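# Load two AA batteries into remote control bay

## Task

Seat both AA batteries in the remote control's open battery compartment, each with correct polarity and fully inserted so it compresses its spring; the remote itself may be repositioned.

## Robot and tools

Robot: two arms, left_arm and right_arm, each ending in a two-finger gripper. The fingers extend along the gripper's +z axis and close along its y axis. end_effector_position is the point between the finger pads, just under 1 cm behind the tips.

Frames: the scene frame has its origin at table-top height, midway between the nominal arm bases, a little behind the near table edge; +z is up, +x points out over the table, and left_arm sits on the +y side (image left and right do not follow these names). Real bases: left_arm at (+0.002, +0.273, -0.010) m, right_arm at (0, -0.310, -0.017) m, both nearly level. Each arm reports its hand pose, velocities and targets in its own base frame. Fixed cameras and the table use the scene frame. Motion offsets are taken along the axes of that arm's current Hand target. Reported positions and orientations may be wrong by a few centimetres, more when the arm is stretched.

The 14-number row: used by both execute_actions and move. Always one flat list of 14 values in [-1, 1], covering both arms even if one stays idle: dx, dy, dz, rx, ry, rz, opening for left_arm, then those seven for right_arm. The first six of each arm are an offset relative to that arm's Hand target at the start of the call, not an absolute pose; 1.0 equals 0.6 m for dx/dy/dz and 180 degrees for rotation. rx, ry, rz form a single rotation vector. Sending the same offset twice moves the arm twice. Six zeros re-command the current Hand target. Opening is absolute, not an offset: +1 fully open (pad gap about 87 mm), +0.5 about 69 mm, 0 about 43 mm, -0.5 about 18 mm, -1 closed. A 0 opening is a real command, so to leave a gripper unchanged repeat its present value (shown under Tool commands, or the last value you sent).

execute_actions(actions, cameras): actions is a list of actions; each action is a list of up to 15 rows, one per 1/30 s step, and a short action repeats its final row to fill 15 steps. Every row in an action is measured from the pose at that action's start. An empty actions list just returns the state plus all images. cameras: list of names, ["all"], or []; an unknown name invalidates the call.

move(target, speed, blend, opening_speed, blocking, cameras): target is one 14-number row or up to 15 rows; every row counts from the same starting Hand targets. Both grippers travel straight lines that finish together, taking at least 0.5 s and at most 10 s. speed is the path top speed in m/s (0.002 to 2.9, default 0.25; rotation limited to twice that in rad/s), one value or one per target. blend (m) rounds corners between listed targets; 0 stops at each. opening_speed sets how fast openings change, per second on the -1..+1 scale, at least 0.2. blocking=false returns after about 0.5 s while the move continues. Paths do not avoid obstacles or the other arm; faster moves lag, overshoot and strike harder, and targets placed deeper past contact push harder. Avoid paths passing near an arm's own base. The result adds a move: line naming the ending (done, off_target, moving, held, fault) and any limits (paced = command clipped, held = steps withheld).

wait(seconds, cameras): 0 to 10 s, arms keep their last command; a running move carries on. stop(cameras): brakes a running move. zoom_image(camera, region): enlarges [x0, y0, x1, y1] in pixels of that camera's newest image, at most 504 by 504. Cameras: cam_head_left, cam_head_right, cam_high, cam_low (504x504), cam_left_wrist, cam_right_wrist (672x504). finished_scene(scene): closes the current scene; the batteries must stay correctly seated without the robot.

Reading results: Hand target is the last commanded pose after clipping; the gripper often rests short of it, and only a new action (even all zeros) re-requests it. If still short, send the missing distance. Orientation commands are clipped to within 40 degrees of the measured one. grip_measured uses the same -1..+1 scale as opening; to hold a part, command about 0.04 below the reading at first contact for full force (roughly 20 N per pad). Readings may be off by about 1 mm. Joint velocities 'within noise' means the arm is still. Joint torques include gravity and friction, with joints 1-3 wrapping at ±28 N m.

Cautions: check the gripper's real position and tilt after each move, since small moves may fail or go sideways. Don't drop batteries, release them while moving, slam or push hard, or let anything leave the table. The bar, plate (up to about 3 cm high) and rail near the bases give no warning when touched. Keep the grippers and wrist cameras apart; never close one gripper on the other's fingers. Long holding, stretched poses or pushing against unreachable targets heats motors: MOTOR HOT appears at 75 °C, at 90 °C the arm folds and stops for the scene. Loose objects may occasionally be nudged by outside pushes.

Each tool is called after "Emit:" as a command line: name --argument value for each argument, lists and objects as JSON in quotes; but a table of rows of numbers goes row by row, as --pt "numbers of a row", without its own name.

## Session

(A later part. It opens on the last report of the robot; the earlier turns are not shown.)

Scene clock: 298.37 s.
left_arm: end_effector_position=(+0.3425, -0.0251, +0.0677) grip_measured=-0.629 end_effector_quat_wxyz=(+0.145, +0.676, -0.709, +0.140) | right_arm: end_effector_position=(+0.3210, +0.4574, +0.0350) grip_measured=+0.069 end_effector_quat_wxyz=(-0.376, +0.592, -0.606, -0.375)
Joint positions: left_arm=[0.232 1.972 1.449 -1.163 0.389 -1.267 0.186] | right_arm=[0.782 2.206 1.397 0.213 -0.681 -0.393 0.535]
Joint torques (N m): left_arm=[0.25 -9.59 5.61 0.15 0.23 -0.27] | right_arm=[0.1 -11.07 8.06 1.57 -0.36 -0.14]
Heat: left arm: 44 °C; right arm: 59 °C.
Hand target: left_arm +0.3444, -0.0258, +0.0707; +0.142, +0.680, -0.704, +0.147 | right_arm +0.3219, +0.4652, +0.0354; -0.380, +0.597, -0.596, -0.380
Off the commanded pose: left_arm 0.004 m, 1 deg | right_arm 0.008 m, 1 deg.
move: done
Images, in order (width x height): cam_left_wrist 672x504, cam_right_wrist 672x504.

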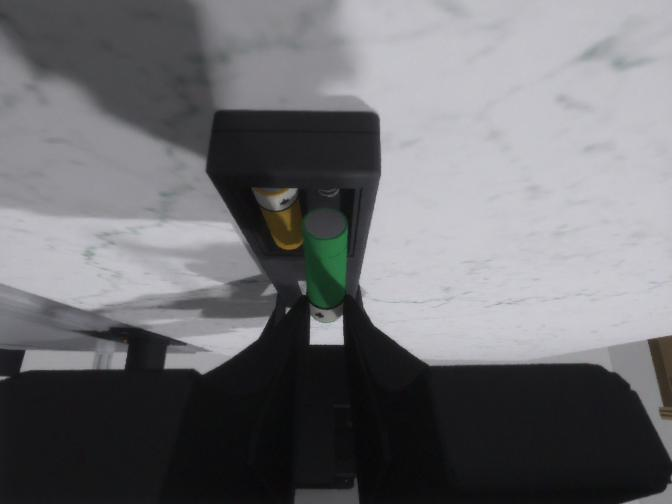

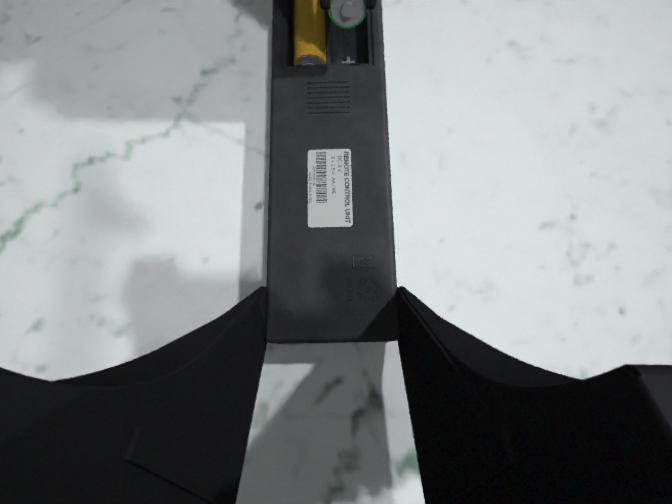

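Emit:
move --target '[-0.0048, -0.0023, 0.0107, 0.002, 0, -0.0052, -0.75, 0, 0, 0, 0, 0, 0, -0.05]' --speed 0.05 --cameras '["cam_left_wrist", "cam_right_wrist"]'

Emit:
zoom_image --camera "cam_left_wrist" --region '[250, 150, 430, 330]'

Emit:
zoom_image --camera "cam_right_wrist" --region '[270, 0, 390, 90]'

Scene clock: 302.30 s.
left_arm: end_effector_position=(+0.3430, -0.0257, +0.0628) grip_measured=-0.629 end_effector_quat_wxyz=(+0.145, +0.682, -0.703, +0.141) | right_arm: end_effector_position=(+0.3210, +0.4574, +0.0350) grip_measured=+0.069 end_effector_quat_wxyz=(-0.376, +0.592, -0.606, -0.375)
Joint positions: left_arm=[0.232 1.972 1.428 -1.138 0.392 -1.285 0.186] | right_arm=[0.782 2.206 1.397 0.213 -0.681 -0.393 0.535]
Joint torques (N m): left_arm=[0.17 -9.1 5.65 0.27 0.25 -0.28] | right_arm=[0.1 -11.07 8.05 1.57 -0.36 -0.13]
Heat: left arm: 44 °C; right arm: 59 °C.
Hand target: left_arm +0.3459, -0.0258, +0.0637; +0.141, +0.686, -0.698, +0.148 | right_arm +0.3219, +0.4652, +0.0354; -0.380, +0.597, -0.596, -0.380
Off the commanded pose: left_arm 0.003 m, 1 deg | right_arm 0.008 m, 1 deg.
move: done
Images, in order (width x height): cam_left_wrist 672x504, cam_right_wrist 672x504.

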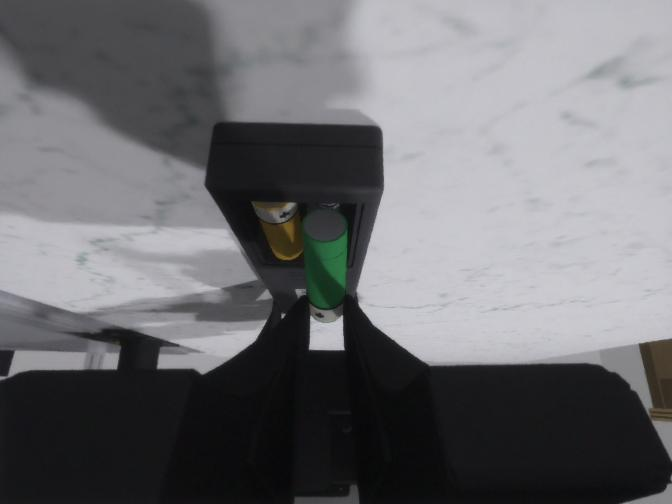

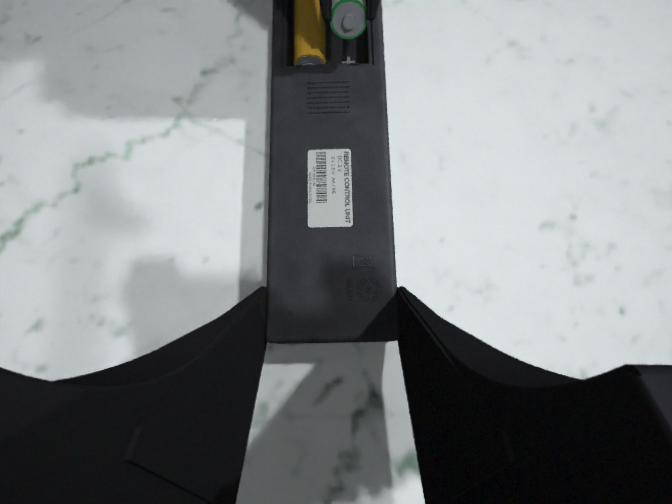

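Scaled by 2.800.

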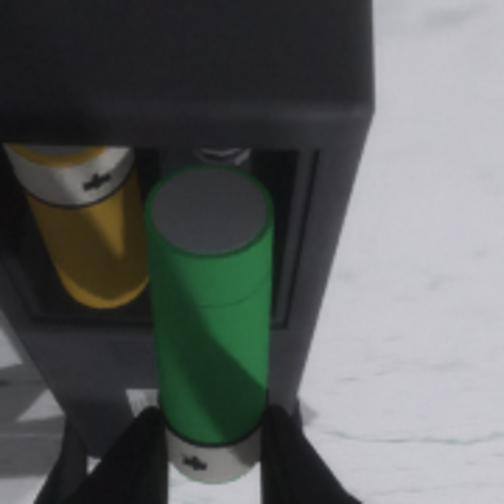

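Scaled by 4.200.

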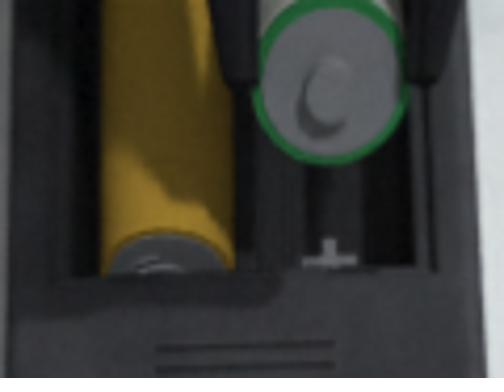

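Emit:
move --pt "0.0138 -0.0005 -0.0485 -0.002 0 0.0052 -0.75 0 0 0 0 0 0 -0.05" --pt "-0.0060 0.0001 0.0137 -0.002 0 0.0052 -0.75 0 0 0 0 0 0 -0.05" --speed '[0.1, 0.04]' --blend '[0.004, 0]' --cameras '["cam_left_wrist", "cam_right_wrist"]'

Emit:
zoom_image --camera "cam_left_wrist" --region '[250, 150, 430, 330]'

Emit:
zoom_image --camera "cam_right_wrist" --region '[270, 0, 390, 90]'

Scene clock: 307.10 s.
left_arm: end_effector_position=(+0.3433, -0.0270, +0.0600) grip_measured=-0.629 end_effector_quat_wxyz=(+0.147, +0.681, -0.703, +0.145) | right_arm: end_effector_position=(+0.3210, +0.4574, +0.0350) grip_measured=+0.069 end_effector_quat_wxyz=(-0.376, +0.592, -0.606, -0.375)
Joint positions: left_arm=[0.232 1.976 1.419 -1.124 0.401 -1.285 0.186] | right_arm=[0.782 2.206 1.397 0.213 -0.681 -0.393 0.535]
Joint torques (N m): left_arm=[0.17 -7.91 5.33 0.41 0.1 -0.1] | right_arm=[0.1 -11.06 8.06 1.57 -0.36 -0.13]
Heat: left arm: 44 °C; right arm: 59 °C.
Hand target: left_arm +0.3458, -0.0258, +0.0546; +0.142, +0.680, -0.704, +0.147 | right_arm +0.3219, +0.4652, +0.0354; -0.380, +0.597, -0.596, -0.380
Off the commanded pose: left_arm 0.006 m, 1 deg | right_arm 0.008 m, 1 deg.
move: done
Images, in order (width x height): cam_left_wrist 672x504, cam_right_wrist 672x504.

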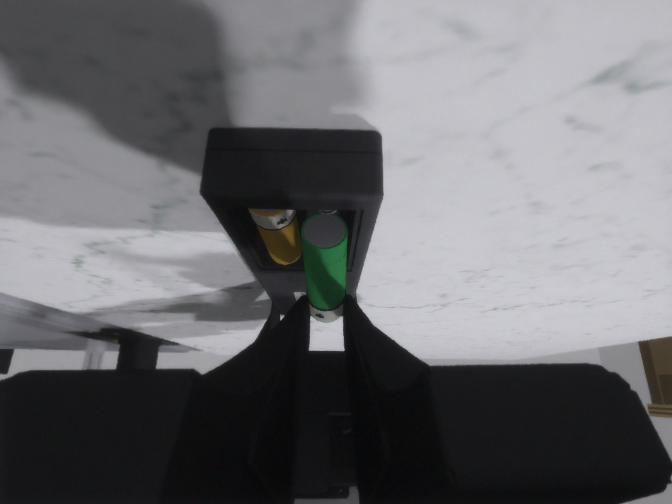

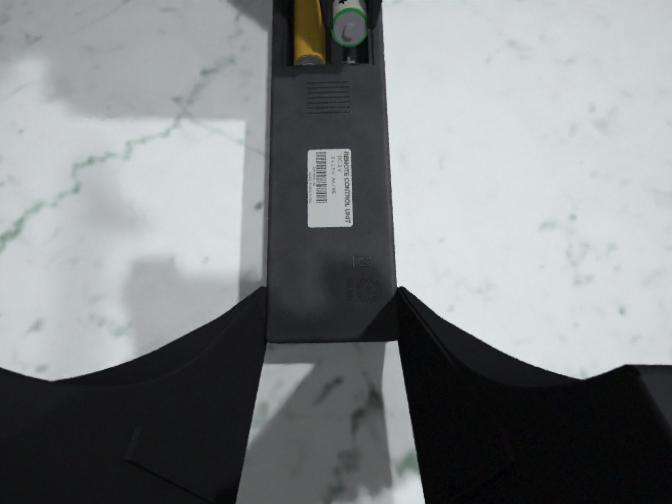

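Scaled by 2.800.

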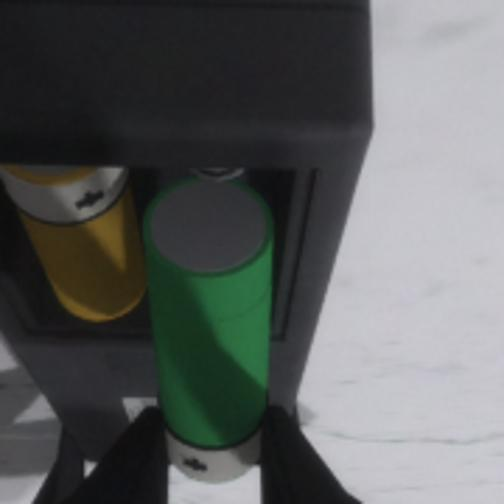

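Scaled by 4.200.

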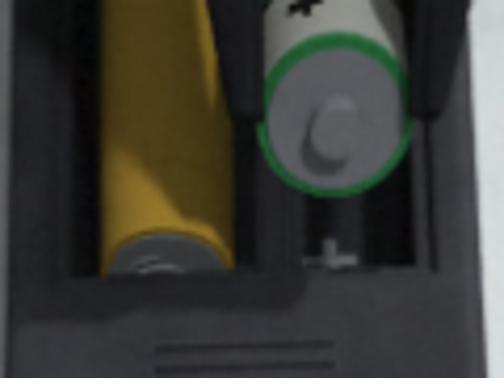

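Emit:
move --pt "0.0150 0.0160 -0.0450 0 0 0 -0.75 0 0 0 0 0 0 -0.05" --pt "0.0170 -0.0010 -0.0300 0 0 0 -0.75 0 0 0 0 0 0 -0.05" --pt "-0.003 -0.0020 0.005 0 0 0 -0.75 0 0 0 0 0 0 -0.05" --speed '[0.1, 0.1, 0.04]' --blend '[0.003, 0.003, 0]'

Scene clock: 309.97 s.
left_arm: end_effector_position=(+0.3448, -0.0285, +0.0552) grip_measured=-0.629 end_effector_quat_wxyz=(+0.148, +0.679, -0.704, +0.146) | right_arm: end_effector_position=(+0.3210, +0.4574, +0.0350) grip_measured=+0.069 end_effector_quat_wxyz=(-0.376, +0.592, -0.606, -0.375)
Joint positions: left_arm=[0.228 1.989 1.415 -1.108 0.404 -1.283 0.186] | right_arm=[0.782 2.206 1.397 0.213 -0.681 -0.393 0.535]
Joint torques (N m): left_arm=[0.54 -8.25 5.53 0.29 0.07 -0.14] | right_arm=[0.1 -11.07 8.06 1.58 -0.36 -0.14]
Heat: left arm: 44 °C; right arm: 60 °C.
Hand target: left_arm +0.3471, -0.0254, +0.0512; +0.142, +0.680, -0.704, +0.147 | right_arm +0.3219, +0.4652, +0.0354; -0.380, +0.597, -0.596, -0.380
Off the commanded pose: left_arm 0.006 m, 1 deg | right_arm 0.008 m, 1 deg.
move: done

Emit:
wait --seconds 0 --cameras '["cam_left_wrist", "cam_right_wrist"]'

Emit:
zoom_image --camera "cam_left_wrist" --region '[250, 150, 430, 330]'

Emit:
zoom_image --camera "cam_right_wrist" --region '[270, 0, 390, 90]'

Scene clock: 310.30 s.
left_arm: end_effector_position=(+0.3448, -0.0285, +0.0552) grip_measured=-0.629 end_effector_quat_wxyz=(+0.148, +0.679, -0.704, +0.146) | right_arm: end_effector_position=(+0.3210, +0.4574, +0.0350) grip_measured=+0.069 end_effector_quat_wxyz=(-0.376, +0.592, -0.606, -0.375)
Joint positions: left_arm=[0.228 1.989 1.415 -1.108 0.404 -1.283 0.186] | right_arm=[0.782 2.206 1.397 0.213 -0.681 -0.393 0.535]
Joint torques (N m): left_arm=[0.58 -8.29 5.67 0.32 0.08 -0.11] | right_arm=[0.09 -11.06 8.06 1.57 -0.36 -0.13]
Heat: left arm: 44 °C; right arm: 60 °C.
Hand target: left_arm +0.3471, -0.0254, +0.0512; +0.142, +0.680, -0.704, +0.147 | right_arm +0.3219, +0.4652, +0.0354; -0.380, +0.597, -0.596, -0.380
Tool commands: left_gripper/opening=-0.75 right_gripper/opening=-0.05
Off the commanded pose: left_arm 0.006 m, 1 deg | right_arm 0.008 m, 1 deg.
Images, in order (width x height): cam_left_wrist 672x504, cam_right_wrist 672x504.

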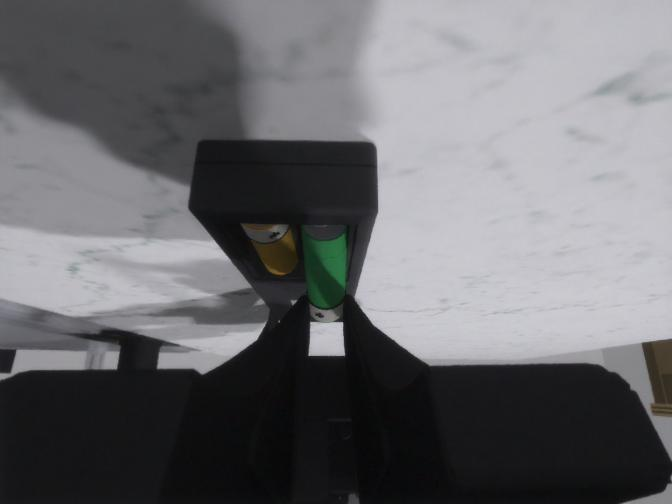

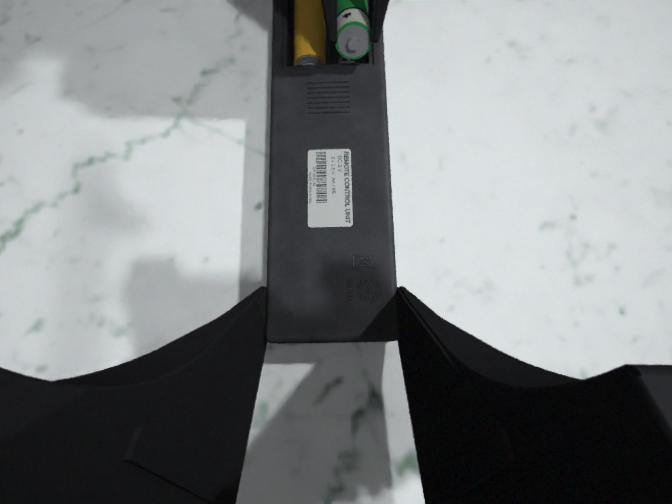

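Scaled by 2.800.

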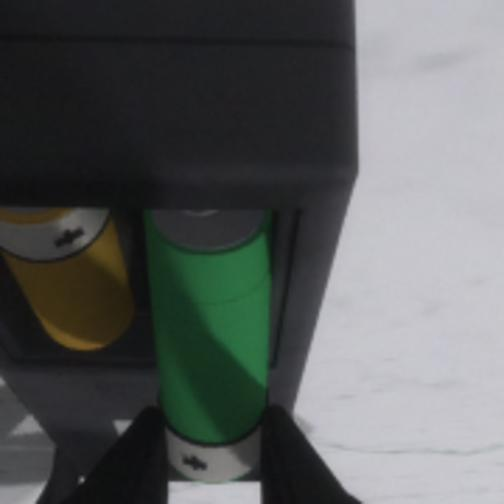

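Scaled by 4.200.

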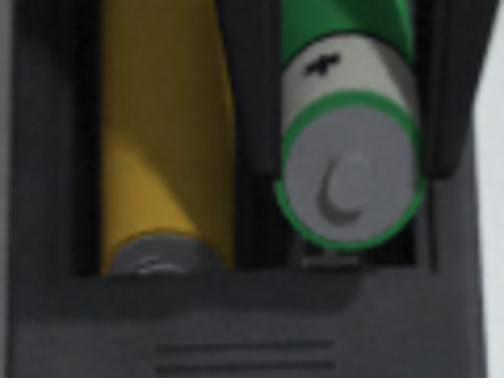

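Emit:
move --target '[-0.0025, 0.0010, 0.0065, 0, 0, 0, -0.75, 0, 0, 0, 0, 0, 0, -0.05]' --speed 0.04 --cameras '["cam_left_wrist", "cam_right_wrist"]'

Emit:
zoom_image --camera "cam_left_wrist" --region '[250, 180, 410, 340]'

Emit:
zoom_image --camera "cam_right_wrist" --region '[270, 0, 390, 90]'

Scene clock: 312.90 s.
left_arm: end_effector_position=(+0.3447, -0.0292, +0.0526) grip_measured=-0.629 end_effector_quat_wxyz=(+0.147, +0.678, -0.704, +0.148) | right_arm: end_effector_position=(+0.3210, +0.4574, +0.0350) grip_measured=+0.069 end_effector_quat_wxyz=(-0.376, +0.592, -0.606, -0.375)
Joint positions: left_arm=[0.228 1.989 1.403 -1.093 0.408 -1.283 0.186] | right_arm=[0.782 2.206 1.397 0.213 -0.681 -0.393 0.535]
Joint torques (N m): left_arm=[0.57 -7.83 5.55 0.33 0.02 -0.14] | right_arm=[0.09 -11.07 8.06 1.57 -0.36 -0.13]
Heat: left arm: 44 °C; right arm: 60 °C.
Hand target: left_arm +0.3466, -0.0255, +0.0470; +0.142, +0.680, -0.704, +0.147 | right_arm +0.3219, +0.4652, +0.0354; -0.380, +0.597, -0.596, -0.380
Off the commanded pose: left_arm 0.007 m, 1 deg | right_arm 0.008 m, 1 deg.
move: done
Images, in order (width x height): cam_left_wrist 672x504, cam_right_wrist 672x504.

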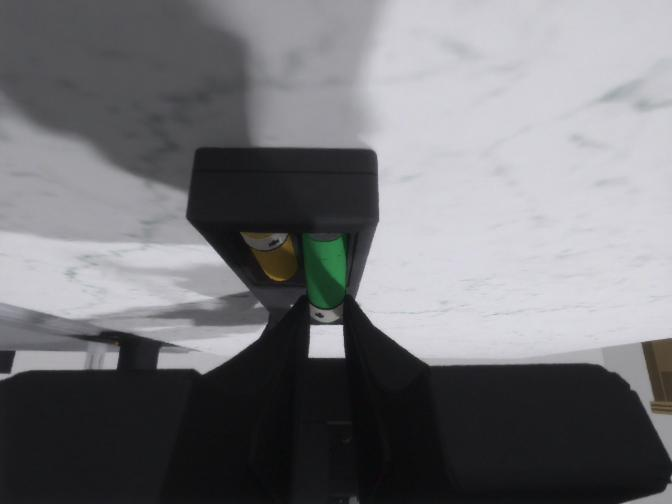

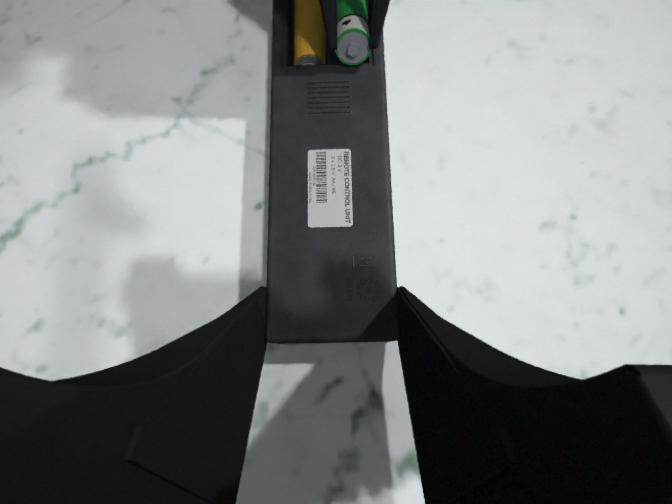

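Scaled by 3.150.

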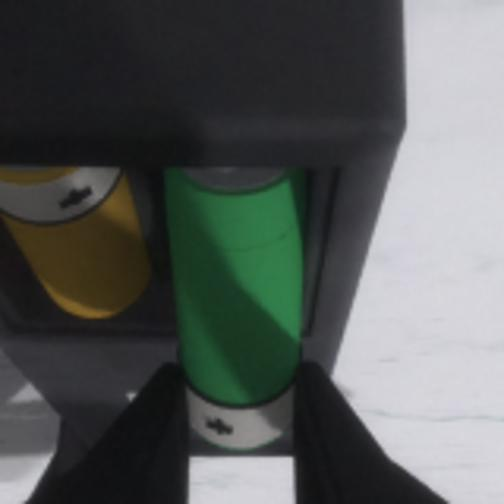

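Scaled by 4.200.

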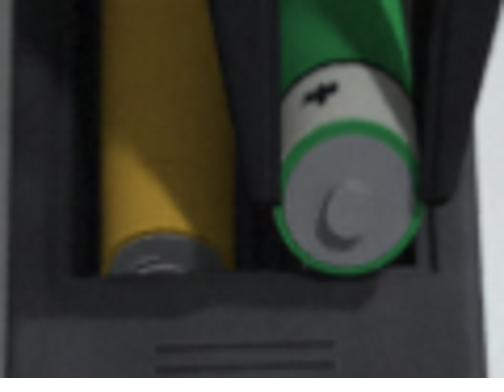

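Emit:
move --target '[-0.0233, 0.0017, -0.0048, 0, 0, 0, -0.78, 0, 0, 0, 0, 0, 0, -0.05]' --speed 0.04 --cameras '["cam_left_wrist", "cam_right_wrist"]'

Emit:
zoom_image --camera "cam_left_wrist" --region '[250, 180, 410, 340]'

Emit:
zoom_image --camera "cam_right_wrist" --region '[270, 0, 390, 90]'

Scene clock: 318.20 s.
left_arm: end_effector_position=(+0.3425, -0.0255, +0.0513) grip_measured=-0.629 end_effector_quat_wxyz=(+0.160, +0.676, -0.702, +0.158) | right_arm: end_effector_position=(+0.3202, +0.4581, +0.0350) grip_measured=+0.069 end_effector_quat_wxyz=(-0.376, +0.592, -0.606, -0.375)
Joint positions: left_arm=[0.251 2.004 1.403 -1.102 0.435 -1.254 0.186] | right_arm=[0.784 2.206 1.397 0.214 -0.68 -0.393 0.535]
Joint torques (N m): left_arm=[1.61 -7.62 6.79 0.24 -0.3 0] | right_arm=[-0.05 -11.07 8.08 1.57 -0.37 -0.14]
Heat: left arm: 44 °C; right arm: 60 °C.
Hand target: left_arm +0.3461, -0.0116, +0.0441; +0.142, +0.680, -0.704, +0.147 | right_arm +0.3217, +0.4653, +0.0354; -0.380, +0.597, -0.596, -0.380
Off the commanded pose: left_arm 0.016 m, 2 deg | right_arm 0.007 m, 1 deg.
move: off_target (left_arm)
Images, in order (width x height): cam_left_wrist 672x504, cam_right_wrist 672x504.

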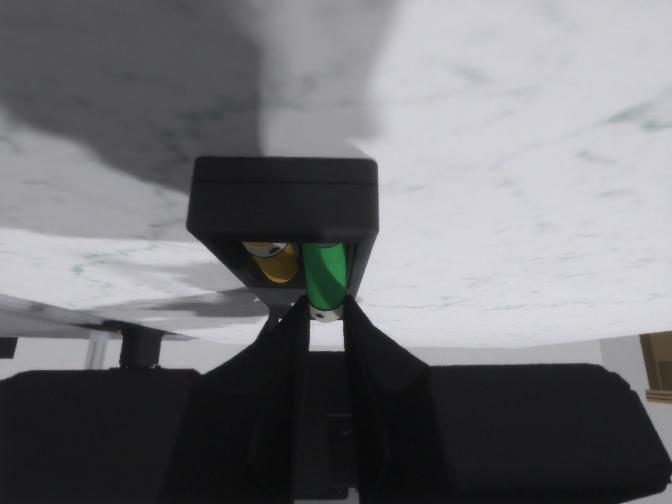

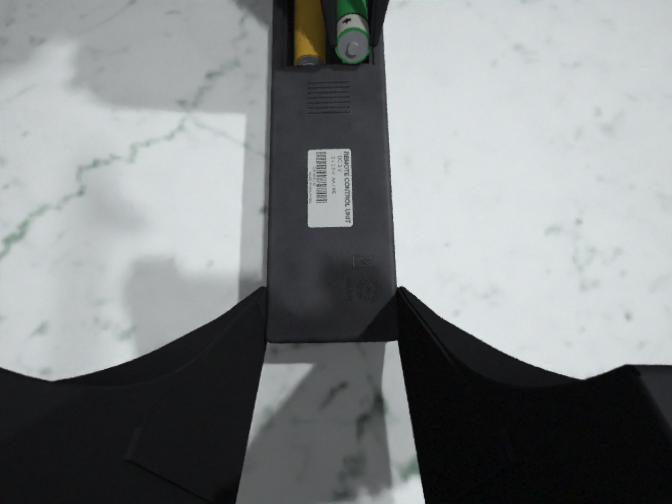

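Scaled by 3.150.

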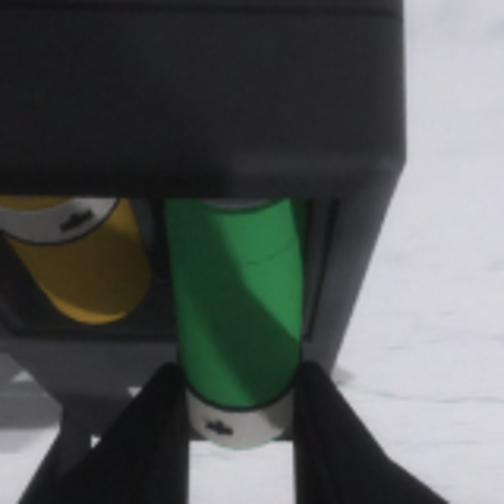

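Scaled by 4.200.

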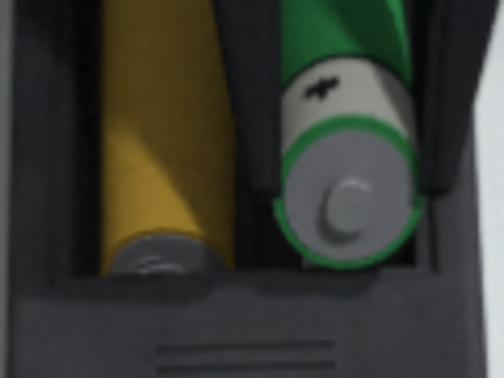

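Emit:
move --target '[-0.0160, 0.0010, 0.0010, 0, 0, 0, -0.78, 0, 0, 0, 0, 0, 0, -0.05]' --speed 0.04 --cameras '["cam_left_wrist", "cam_right_wrist"]'

Emit:
zoom_image --camera "cam_left_wrist" --region '[250, 180, 410, 340]'

Emit:
zoom_image --camera "cam_right_wrist" --region '[270, 0, 390, 90]'

Scene clock: 319.83 s.
left_arm: end_effector_position=(+0.3408, -0.0222, +0.0504) grip_measured=-0.629 end_effector_quat_wxyz=(+0.169, +0.675, -0.699, +0.166) | right_arm: end_effector_position=(+0.3196, +0.4598, +0.0351) grip_measured=+0.069 end_effector_quat_wxyz=(-0.377, +0.593, -0.604, -0.376)
Joint positions: left_arm=[0.271 2.015 1.403 -1.109 0.456 -1.23 0.186] | right_arm=[0.788 2.208 1.401 0.215 -0.68 -0.393 0.535]
Joint torques (N m): left_arm=[1.96 -7.43 7.3 0.29 -0.54 0.03] | right_arm=[-0.31 -11.32 7.84 1.55 -0.37 -0.13]
Heat: left arm: 44 °C; right arm: 60 °C.
Hand target: left_arm +0.3458, -0.0029, +0.0397; +0.142, +0.680, -0.704, +0.147 | right_arm +0.3219, +0.4653, +0.0354; -0.380, +0.597, -0.596, -0.380
Off the commanded pose: left_arm 0.023 m, 4 deg | right_arm 0.006 m, 1 deg.
move: off_target (left_arm)
Images, in order (width x height): cam_left_wrist 672x504, cam_right_wrist 672x504.

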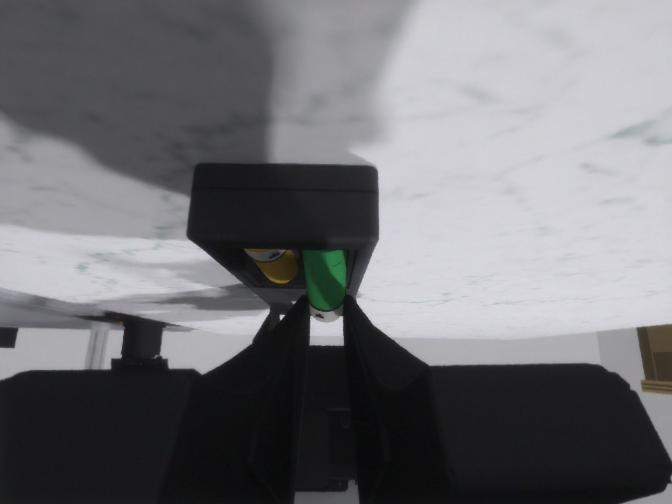

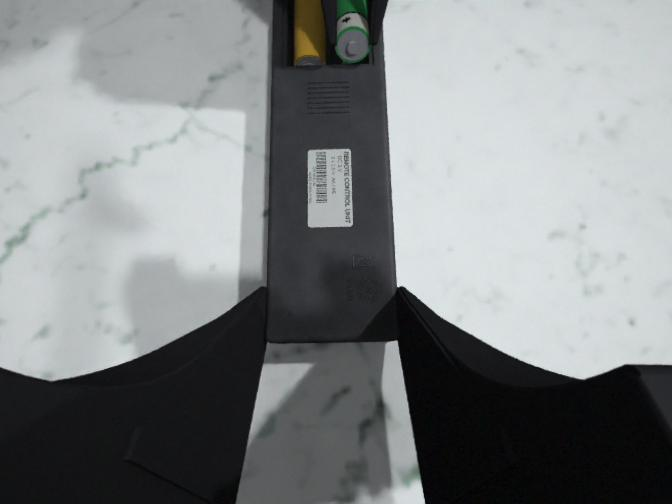

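Scaled by 3.150.

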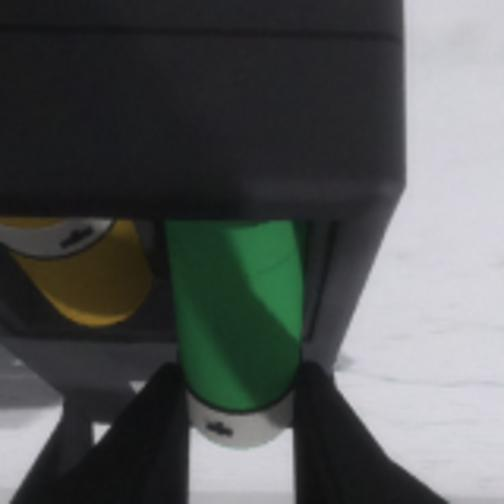

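Scaled by 4.200.

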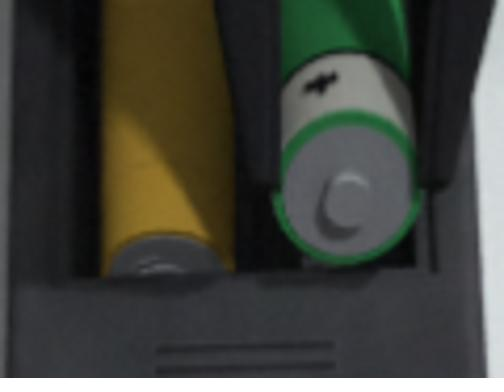

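Emit:
move --target '[-0.0082, 0.0008, 0.0018, 0, -0.033, 0, -0.78, 0, 0, 0, 0, 0, 0, -0.05]' --speed 0.04 --cameras '["cam_right_wrist"]'

Emit:
zoom_image --camera "cam_right_wrist" --region '[270, 0, 390, 90]'

Scene clock: 322.30 s.
left_arm: end_effector_position=(+0.3403, -0.0225, +0.0487) grip_measured=-0.629 end_effector_quat_wxyz=(+0.161, +0.676, -0.703, +0.152) | right_arm: end_effector_position=(+0.3196, +0.4598, +0.0351) grip_measured=+0.069 end_effector_quat_wxyz=(-0.377, +0.593, -0.604, -0.376)
Joint positions: left_arm=[0.257 2.009 1.403 -1.107 0.424 -1.244 0.186] | right_arm=[0.788 2.208 1.401 0.215 -0.68 -0.393 0.535]
Joint torques (N m): left_arm=[0.87 -9.87 5.96 0.5 -1.23 -0.3] | right_arm=[-0.31 -11.3 7.84 1.55 -0.37 -0.13]
Heat: left arm: 44 °C; right arm: 60 °C.
Hand target: left_arm +0.3455, +0.0011, +0.0367; +0.105, +0.687, -0.711, +0.112 | right_arm +0.3219, +0.4653, +0.0354; -0.380, +0.597, -0.596, -0.380
Off the commanded pose: left_arm 0.027 m, 8 deg | right_arm 0.006 m, 1 deg.
move: off_target (left_arm)
Images, in order (width x height): cam_right_wrist 672x504.

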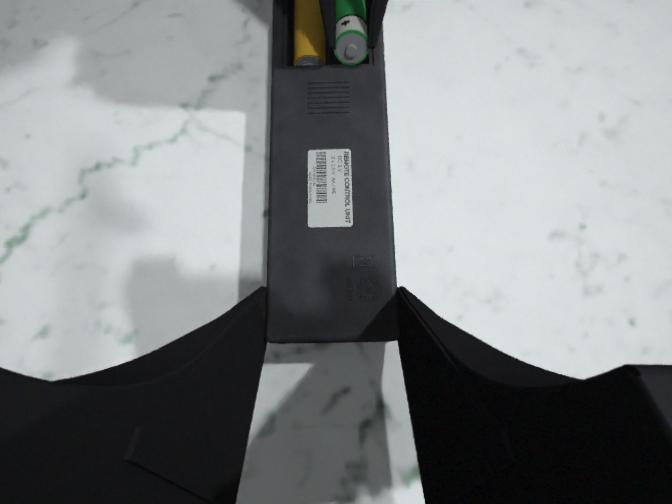

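Scaled by 4.200.

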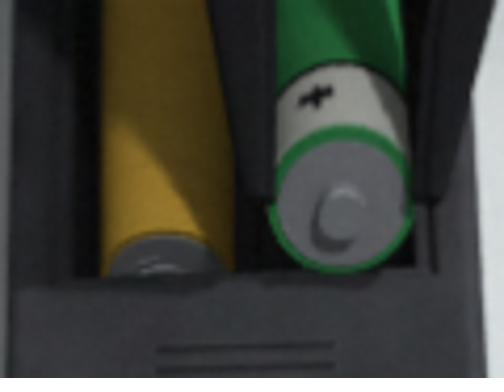

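Emit:
move --target '[-0.0120, 0.0005, -0.0010, 0, 0.020, 0, -0.78, 0.007, 0, -0.0151, 0, 0, 0, -0.05]' --speed 0.04 --cameras '["cam_right_wrist"]'

Emit:
zoom_image --camera "cam_right_wrist" --region '[270, 0, 390, 90]'

Scene clock: 324.03 s.
left_arm: end_effector_position=(+0.3400, -0.0188, +0.0495) grip_measured=-0.629 end_effector_quat_wxyz=(+0.165, +0.674, -0.701, +0.163) | right_arm: end_effector_position=(+0.3196, +0.4607, +0.0364) grip_measured=+0.069 end_effector_quat_wxyz=(-0.379, +0.594, -0.601, -0.377)
Joint positions: left_arm=[0.277 2.014 1.403 -1.11 0.446 -1.221 0.186] | right_arm=[0.788 2.208 1.401 0.222 -0.684 -0.393 0.535]
Joint torques (N m): left_arm=[2.44 -7.31 7.3 0.38 -0.87 0.02] | right_arm=[-1.48 -13.42 5.05 1.55 -0.46 -0.27]
Heat: left arm: 44 °C; right arm: 61 °C.
Hand target: left_arm +0.3455, +0.0082, +0.0351; +0.127, +0.683, -0.707, +0.133 | right_arm +0.3219, +0.4553, +0.0354; -0.380, +0.597, -0.596, -0.380
Off the commanded pose: left_arm 0.031 m, 6 deg | right_arm 0.006 m, 1 deg.
move: off_target (left_arm)
Images, in order (width x height): cam_right_wrist 672x504.

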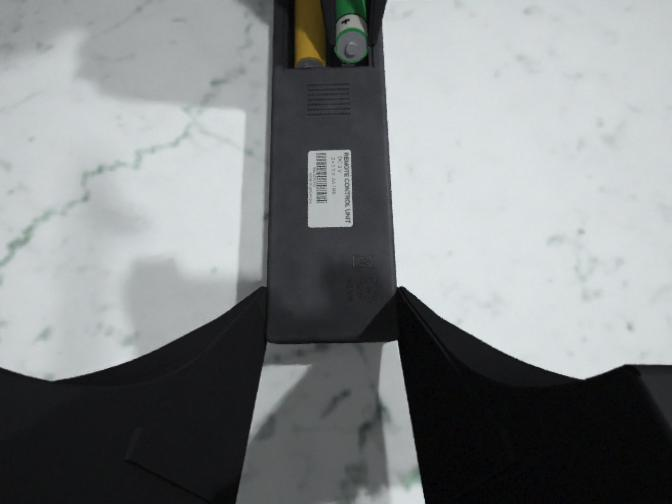

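Scaled by 4.200.

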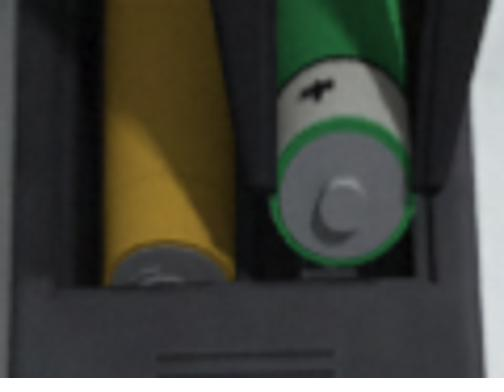

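Emit:
move --target '[-0.0030, 0.0, 0.0078, 0, -0.030, 0, -0.78, 0, 0, 0, 0, 0, 0, -0.05]' --speed 0.04 --cameras '["cam_right_wrist"]'

Emit:
zoom_image --camera "cam_right_wrist" --region '[270, 0, 390, 90]'

Scene clock: 326.47 s.
left_arm: end_effector_position=(+0.3396, -0.0195, +0.0464) grip_measured=-0.629 end_effector_quat_wxyz=(+0.157, +0.676, -0.705, +0.146) | right_arm: end_effector_position=(+0.3195, +0.4608, +0.0366) grip_measured=+0.069 end_effector_quat_wxyz=(-0.379, +0.594, -0.601, -0.378)
Joint positions: left_arm=[0.26 2.011 1.403 -1.106 0.409 -1.24 0.186] | right_arm=[0.788 2.208 1.401 0.223 -0.685 -0.393 0.535]
Joint torques (N m): left_arm=[1.11 -9.62 5.37 0.64 -1.44 -0.31] | right_arm=[-1.48 -13.42 5.05 1.55 -0.45 -0.27]
Heat: left arm: 45 °C; right arm: 62 °C.
Hand target: left_arm +0.3455, +0.0082, +0.0301; +0.094, +0.688, -0.712, +0.101 | right_arm +0.3219, +0.4553, +0.0355; -0.380, +0.597, -0.596, -0.380
Off the commanded pose: left_arm 0.033 m, 9 deg | right_arm 0.006 m, 1 deg.
move: off_target (left_arm)
Images, in order (width x height): cam_right_wrist 672x504.

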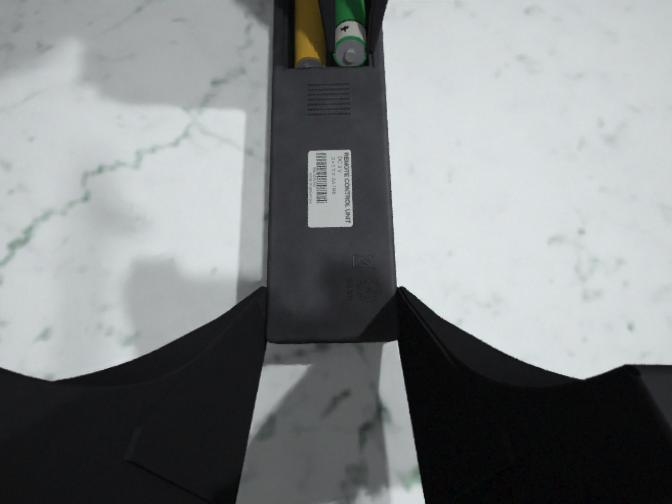

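Scaled by 4.200.

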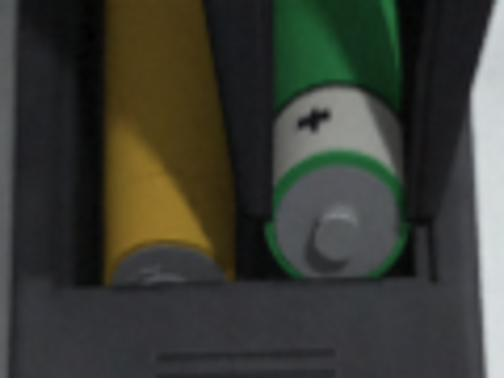

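Emit:
move --pt "0.0442 0.005 -0.0072 0 0 0 -0.78 0 0 0 0 0 0 -0.05" --pt "0.0442 0.005 -0.0072 0 0 0 -0.5 0 0 0 0 0 0 -0.05" --speed '[0.04, 0.04]' --opening_speed 0.4 --cameras '["cam_left_wrist", "cam_right_wrist"]'

Emit:
zoom_image --camera "cam_left_wrist" --region '[250, 180, 410, 340]'

Emit:
zoom_image --camera "cam_right_wrist" --region '[270, 0, 390, 90]'

Scene clock: 350.87 s.
left_arm: end_effector_position=(+0.3412, -0.0249, +0.0467) grip_measured=-0.500 end_effector_quat_wxyz=(+0.120, +0.682, -0.712, +0.120) | right_arm: end_effector_position=(+0.3215, +0.4579, +0.0355) grip_measured=+0.069 end_effector_quat_wxyz=(-0.377, +0.594, -0.602, -0.377)
Joint positions: left_arm=[0.209 1.961 1.375 -1.065 0.331 -1.306 0.25] | right_arm=[0.781 2.208 1.401 0.215 -0.689 -0.399 0.535]
Joint torques (N m): left_arm=[-0.05 -9.77 4.71 0.44 -0.58 -0.31] | right_arm=[-0.96 -13.42 5.07 1.6 -0.42 -0.2]
Heat: left arm: 45 °C; right arm: 69 °C.
Hand target: left_arm +0.3416, -0.0160, +0.0414; +0.094, +0.688, -0.712, +0.101 | right_arm +0.3218, +0.4553, +0.0354; -0.380, +0.597, -0.596, -0.380
Off the commanded pose: left_arm 0.010 m, 4 deg | right_arm 0.003 m, 1 deg.
move: off_target (left_arm); target 2's new opening was sent with left_arm's hand 0.011 m and 4 deg from that target
Images, in order (width x height): cam_left_wrist 672x504, cam_right_wrist 672x504.

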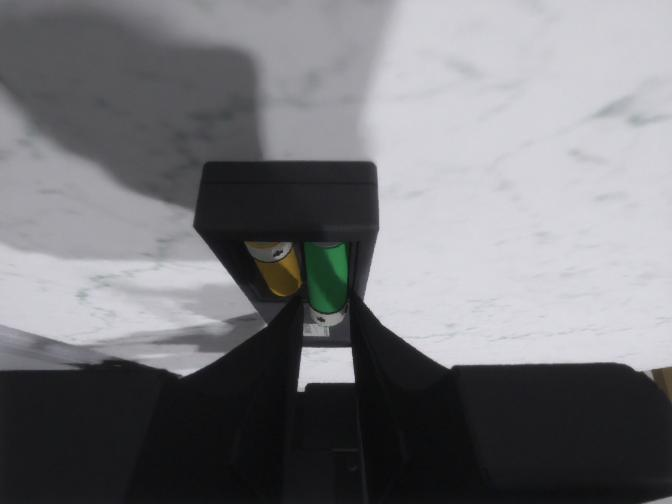

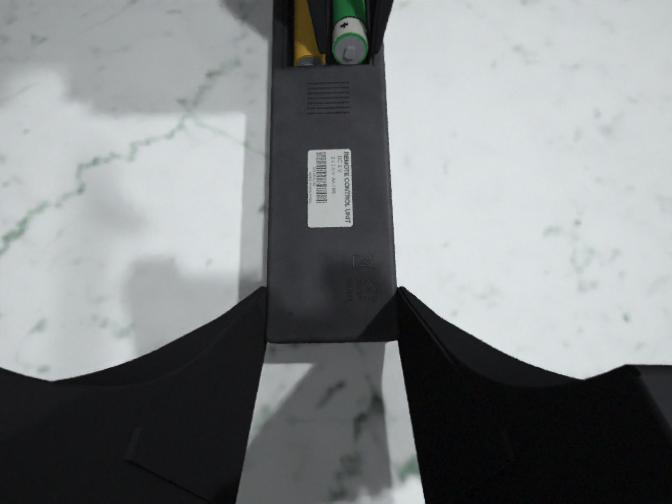

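Scaled by 3.150.

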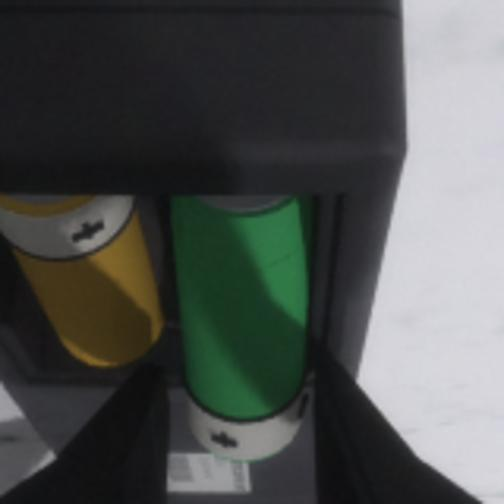

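Scaled by 4.200.

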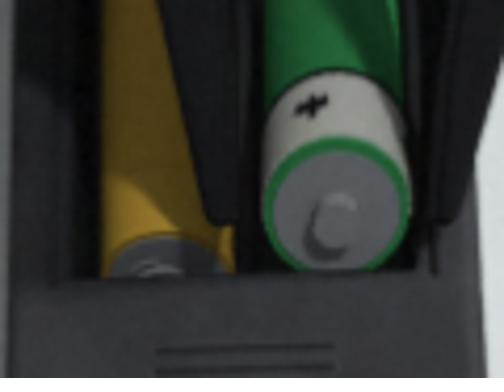

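Emit:
move --pt "0.0159 -0.0008 -0.056 0 0 0 -0.5 -0.0042 0 0.009 0 0 0 -0.05" --pt "0.0388 -0.0085 -0.0643 0 0 0 -0.5 -0.0042 0 0.009 0 0 0 -0.05" --pt "0.0293 -0.008 -0.0307 0 0 0 -0.98 -0.0042 0 0.009 0 0 0 -0.05" --speed '[0.1, 0.1, 0.06]' --blend '[0.004, 0.004, 0]' --cameras '["cam_left_wrist", "cam_right_wrist"]'

Emit:
zoom_image --camera "cam_left_wrist" --region '[250, 180, 410, 340]'

Emit:
zoom_image --camera "cam_right_wrist" --region '[270, 0, 390, 90]'

Scene clock: 355.00 s.
left_arm: end_effector_position=(+0.3446, -0.0324, +0.0633) grip_measured=-0.979 end_effector_quat_wxyz=(+0.105, +0.682, -0.716, +0.104) | right_arm: end_effector_position=(+0.3215, +0.4579, +0.0355) grip_measured=+0.069 end_effector_quat_wxyz=(-0.377, +0.594, -0.602, -0.377)
Joint positions: left_arm=[0.167 1.936 1.425 -1.12 0.292 -1.346 0.01] | right_arm=[0.781 2.208 1.401 0.215 -0.689 -0.399 0.535]
Joint torques (N m): left_arm=[0.24 -9.47 5.79 0.3 -0.16 -0.26] | right_arm=[-0.25 -12.15 6.74 1.58 -0.34 -0.11]
Heat: left arm: 45 °C; right arm: 70 °C.
Hand target: left_arm +0.3457, -0.0282, +0.0640; +0.094, +0.688, -0.712, +0.101 | right_arm +0.3219, +0.4613, +0.0354; -0.380, +0.597, -0.596, -0.380
Off the commanded pose: left_arm 0.005 m, 2 deg | right_arm 0.003 m, 1 deg.
move: done
Images, in order (width x height): cam_left_wrist 672x504, cam_right_wrist 672x504.

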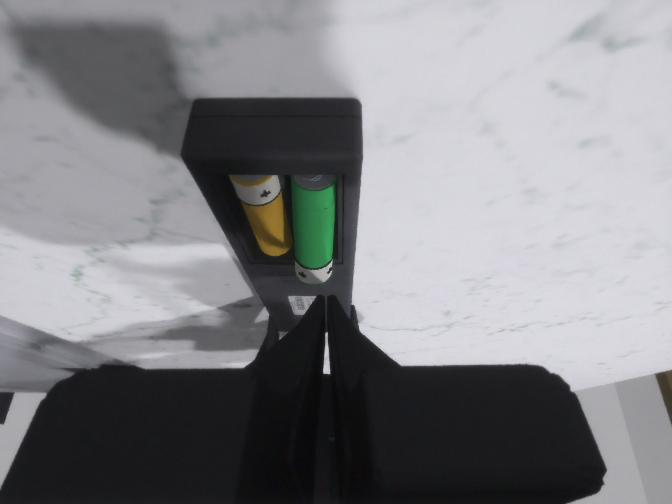

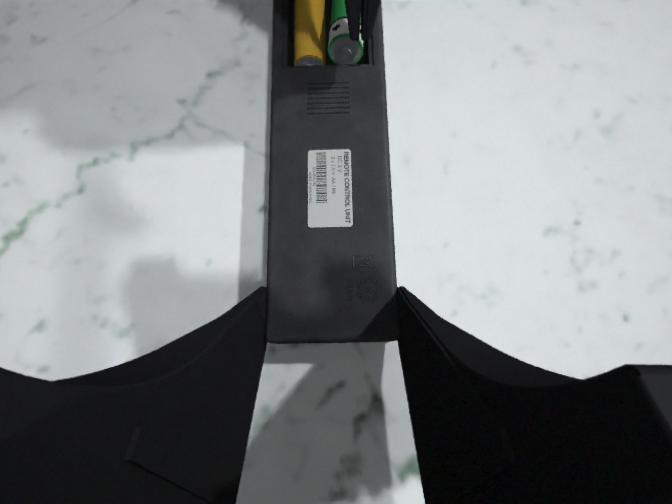

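Scaled by 3.150.

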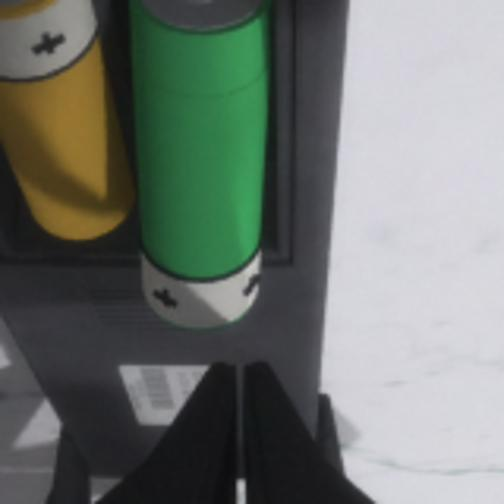

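Scaled by 4.200.

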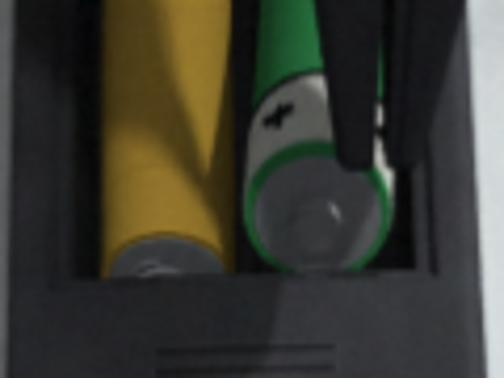

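Emit:
move --pt "-0.002 0.017 0.0027 0 0 0 -0.98 -0.0028 0 0.006 0 0 0 -0.05" --pt "-0.0112 0.0175 0.0347 0 0 0 -0.98 -0.0028 0 0.006 0 0 0 -0.05" --speed '[0.08, 0.04]' --cameras '["cam_left_wrist", "cam_right_wrist"]'

Emit:
zoom_image --camera "cam_left_wrist" --region '[250, 180, 410, 340]'

Emit:
zoom_image --camera "cam_right_wrist" --region '[270, 0, 390, 90]'

Scene clock: 360.00 s.
left_arm: end_effector_position=(+0.3353, -0.0344, +0.0537) grip_measured=-0.980 end_effector_quat_wxyz=(+0.110, +0.684, -0.712, +0.114) | right_arm: end_effector_position=(+0.3201, +0.4586, +0.0353) grip_measured=+0.069 end_effector_quat_wxyz=(-0.376, +0.595, -0.602, -0.377)
Joint positions: left_arm=[0.176 1.909 1.341 -1.061 0.313 -1.346 0.01] | right_arm=[0.783 2.208 1.401 0.213 -0.689 -0.399 0.535]
Joint torques (N m): left_arm=[0.2 -7.69 3.82 0.56 -0.39 -0.15] | right_arm=[0.02 -11.33 7.83 1.57 -0.29 -0.07]
Heat: left arm: 46 °C; right arm: 70 °C.
Hand target: left_arm +0.3355, -0.0270, +0.0420; +0.094, +0.688, -0.712, +0.101 | right_arm +0.3219, +0.4652, +0.0355; -0.380, +0.597, -0.596, -0.380
Off the commanded pose: left_arm 0.014 m, 2 deg | right_arm 0.007 m, 1 deg.
move: off_target (left_arm)
Images, in order (width x height): cam_left_wrist 672x504, cam_right_wrist 672x504.

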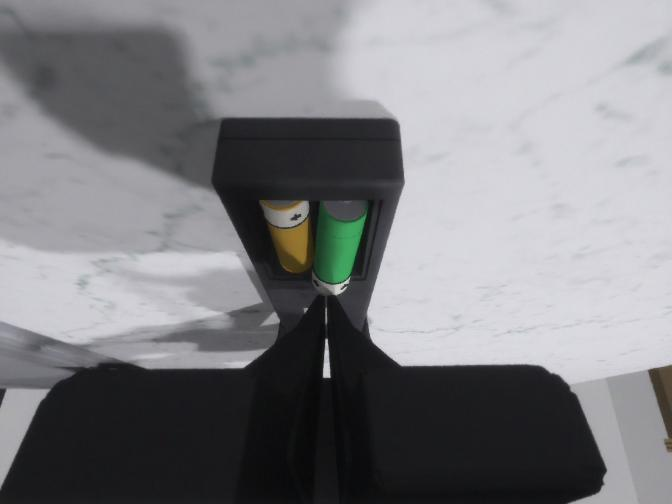

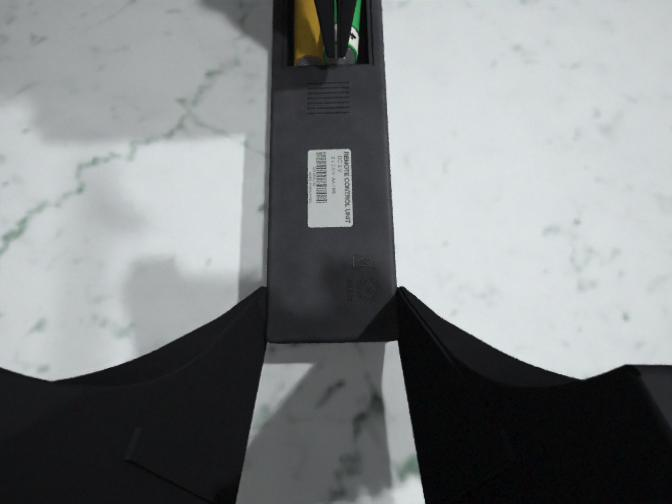

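Scaled by 3.150.

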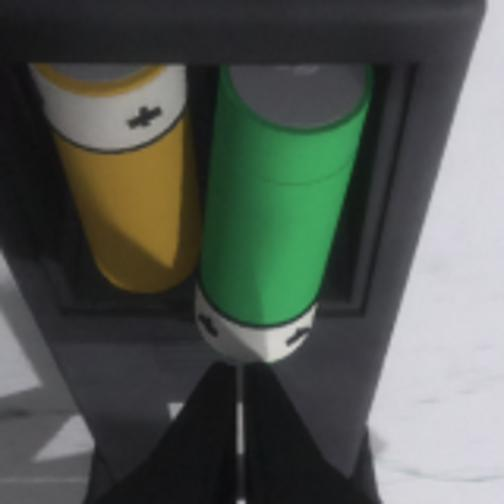

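Scaled by 4.200.

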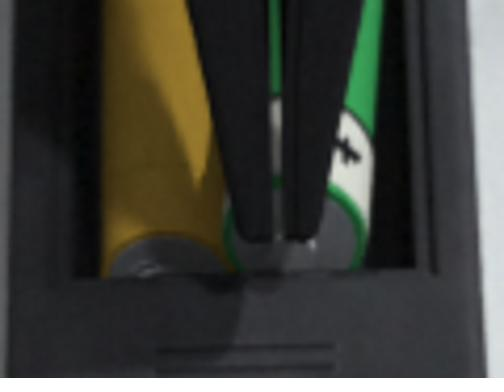

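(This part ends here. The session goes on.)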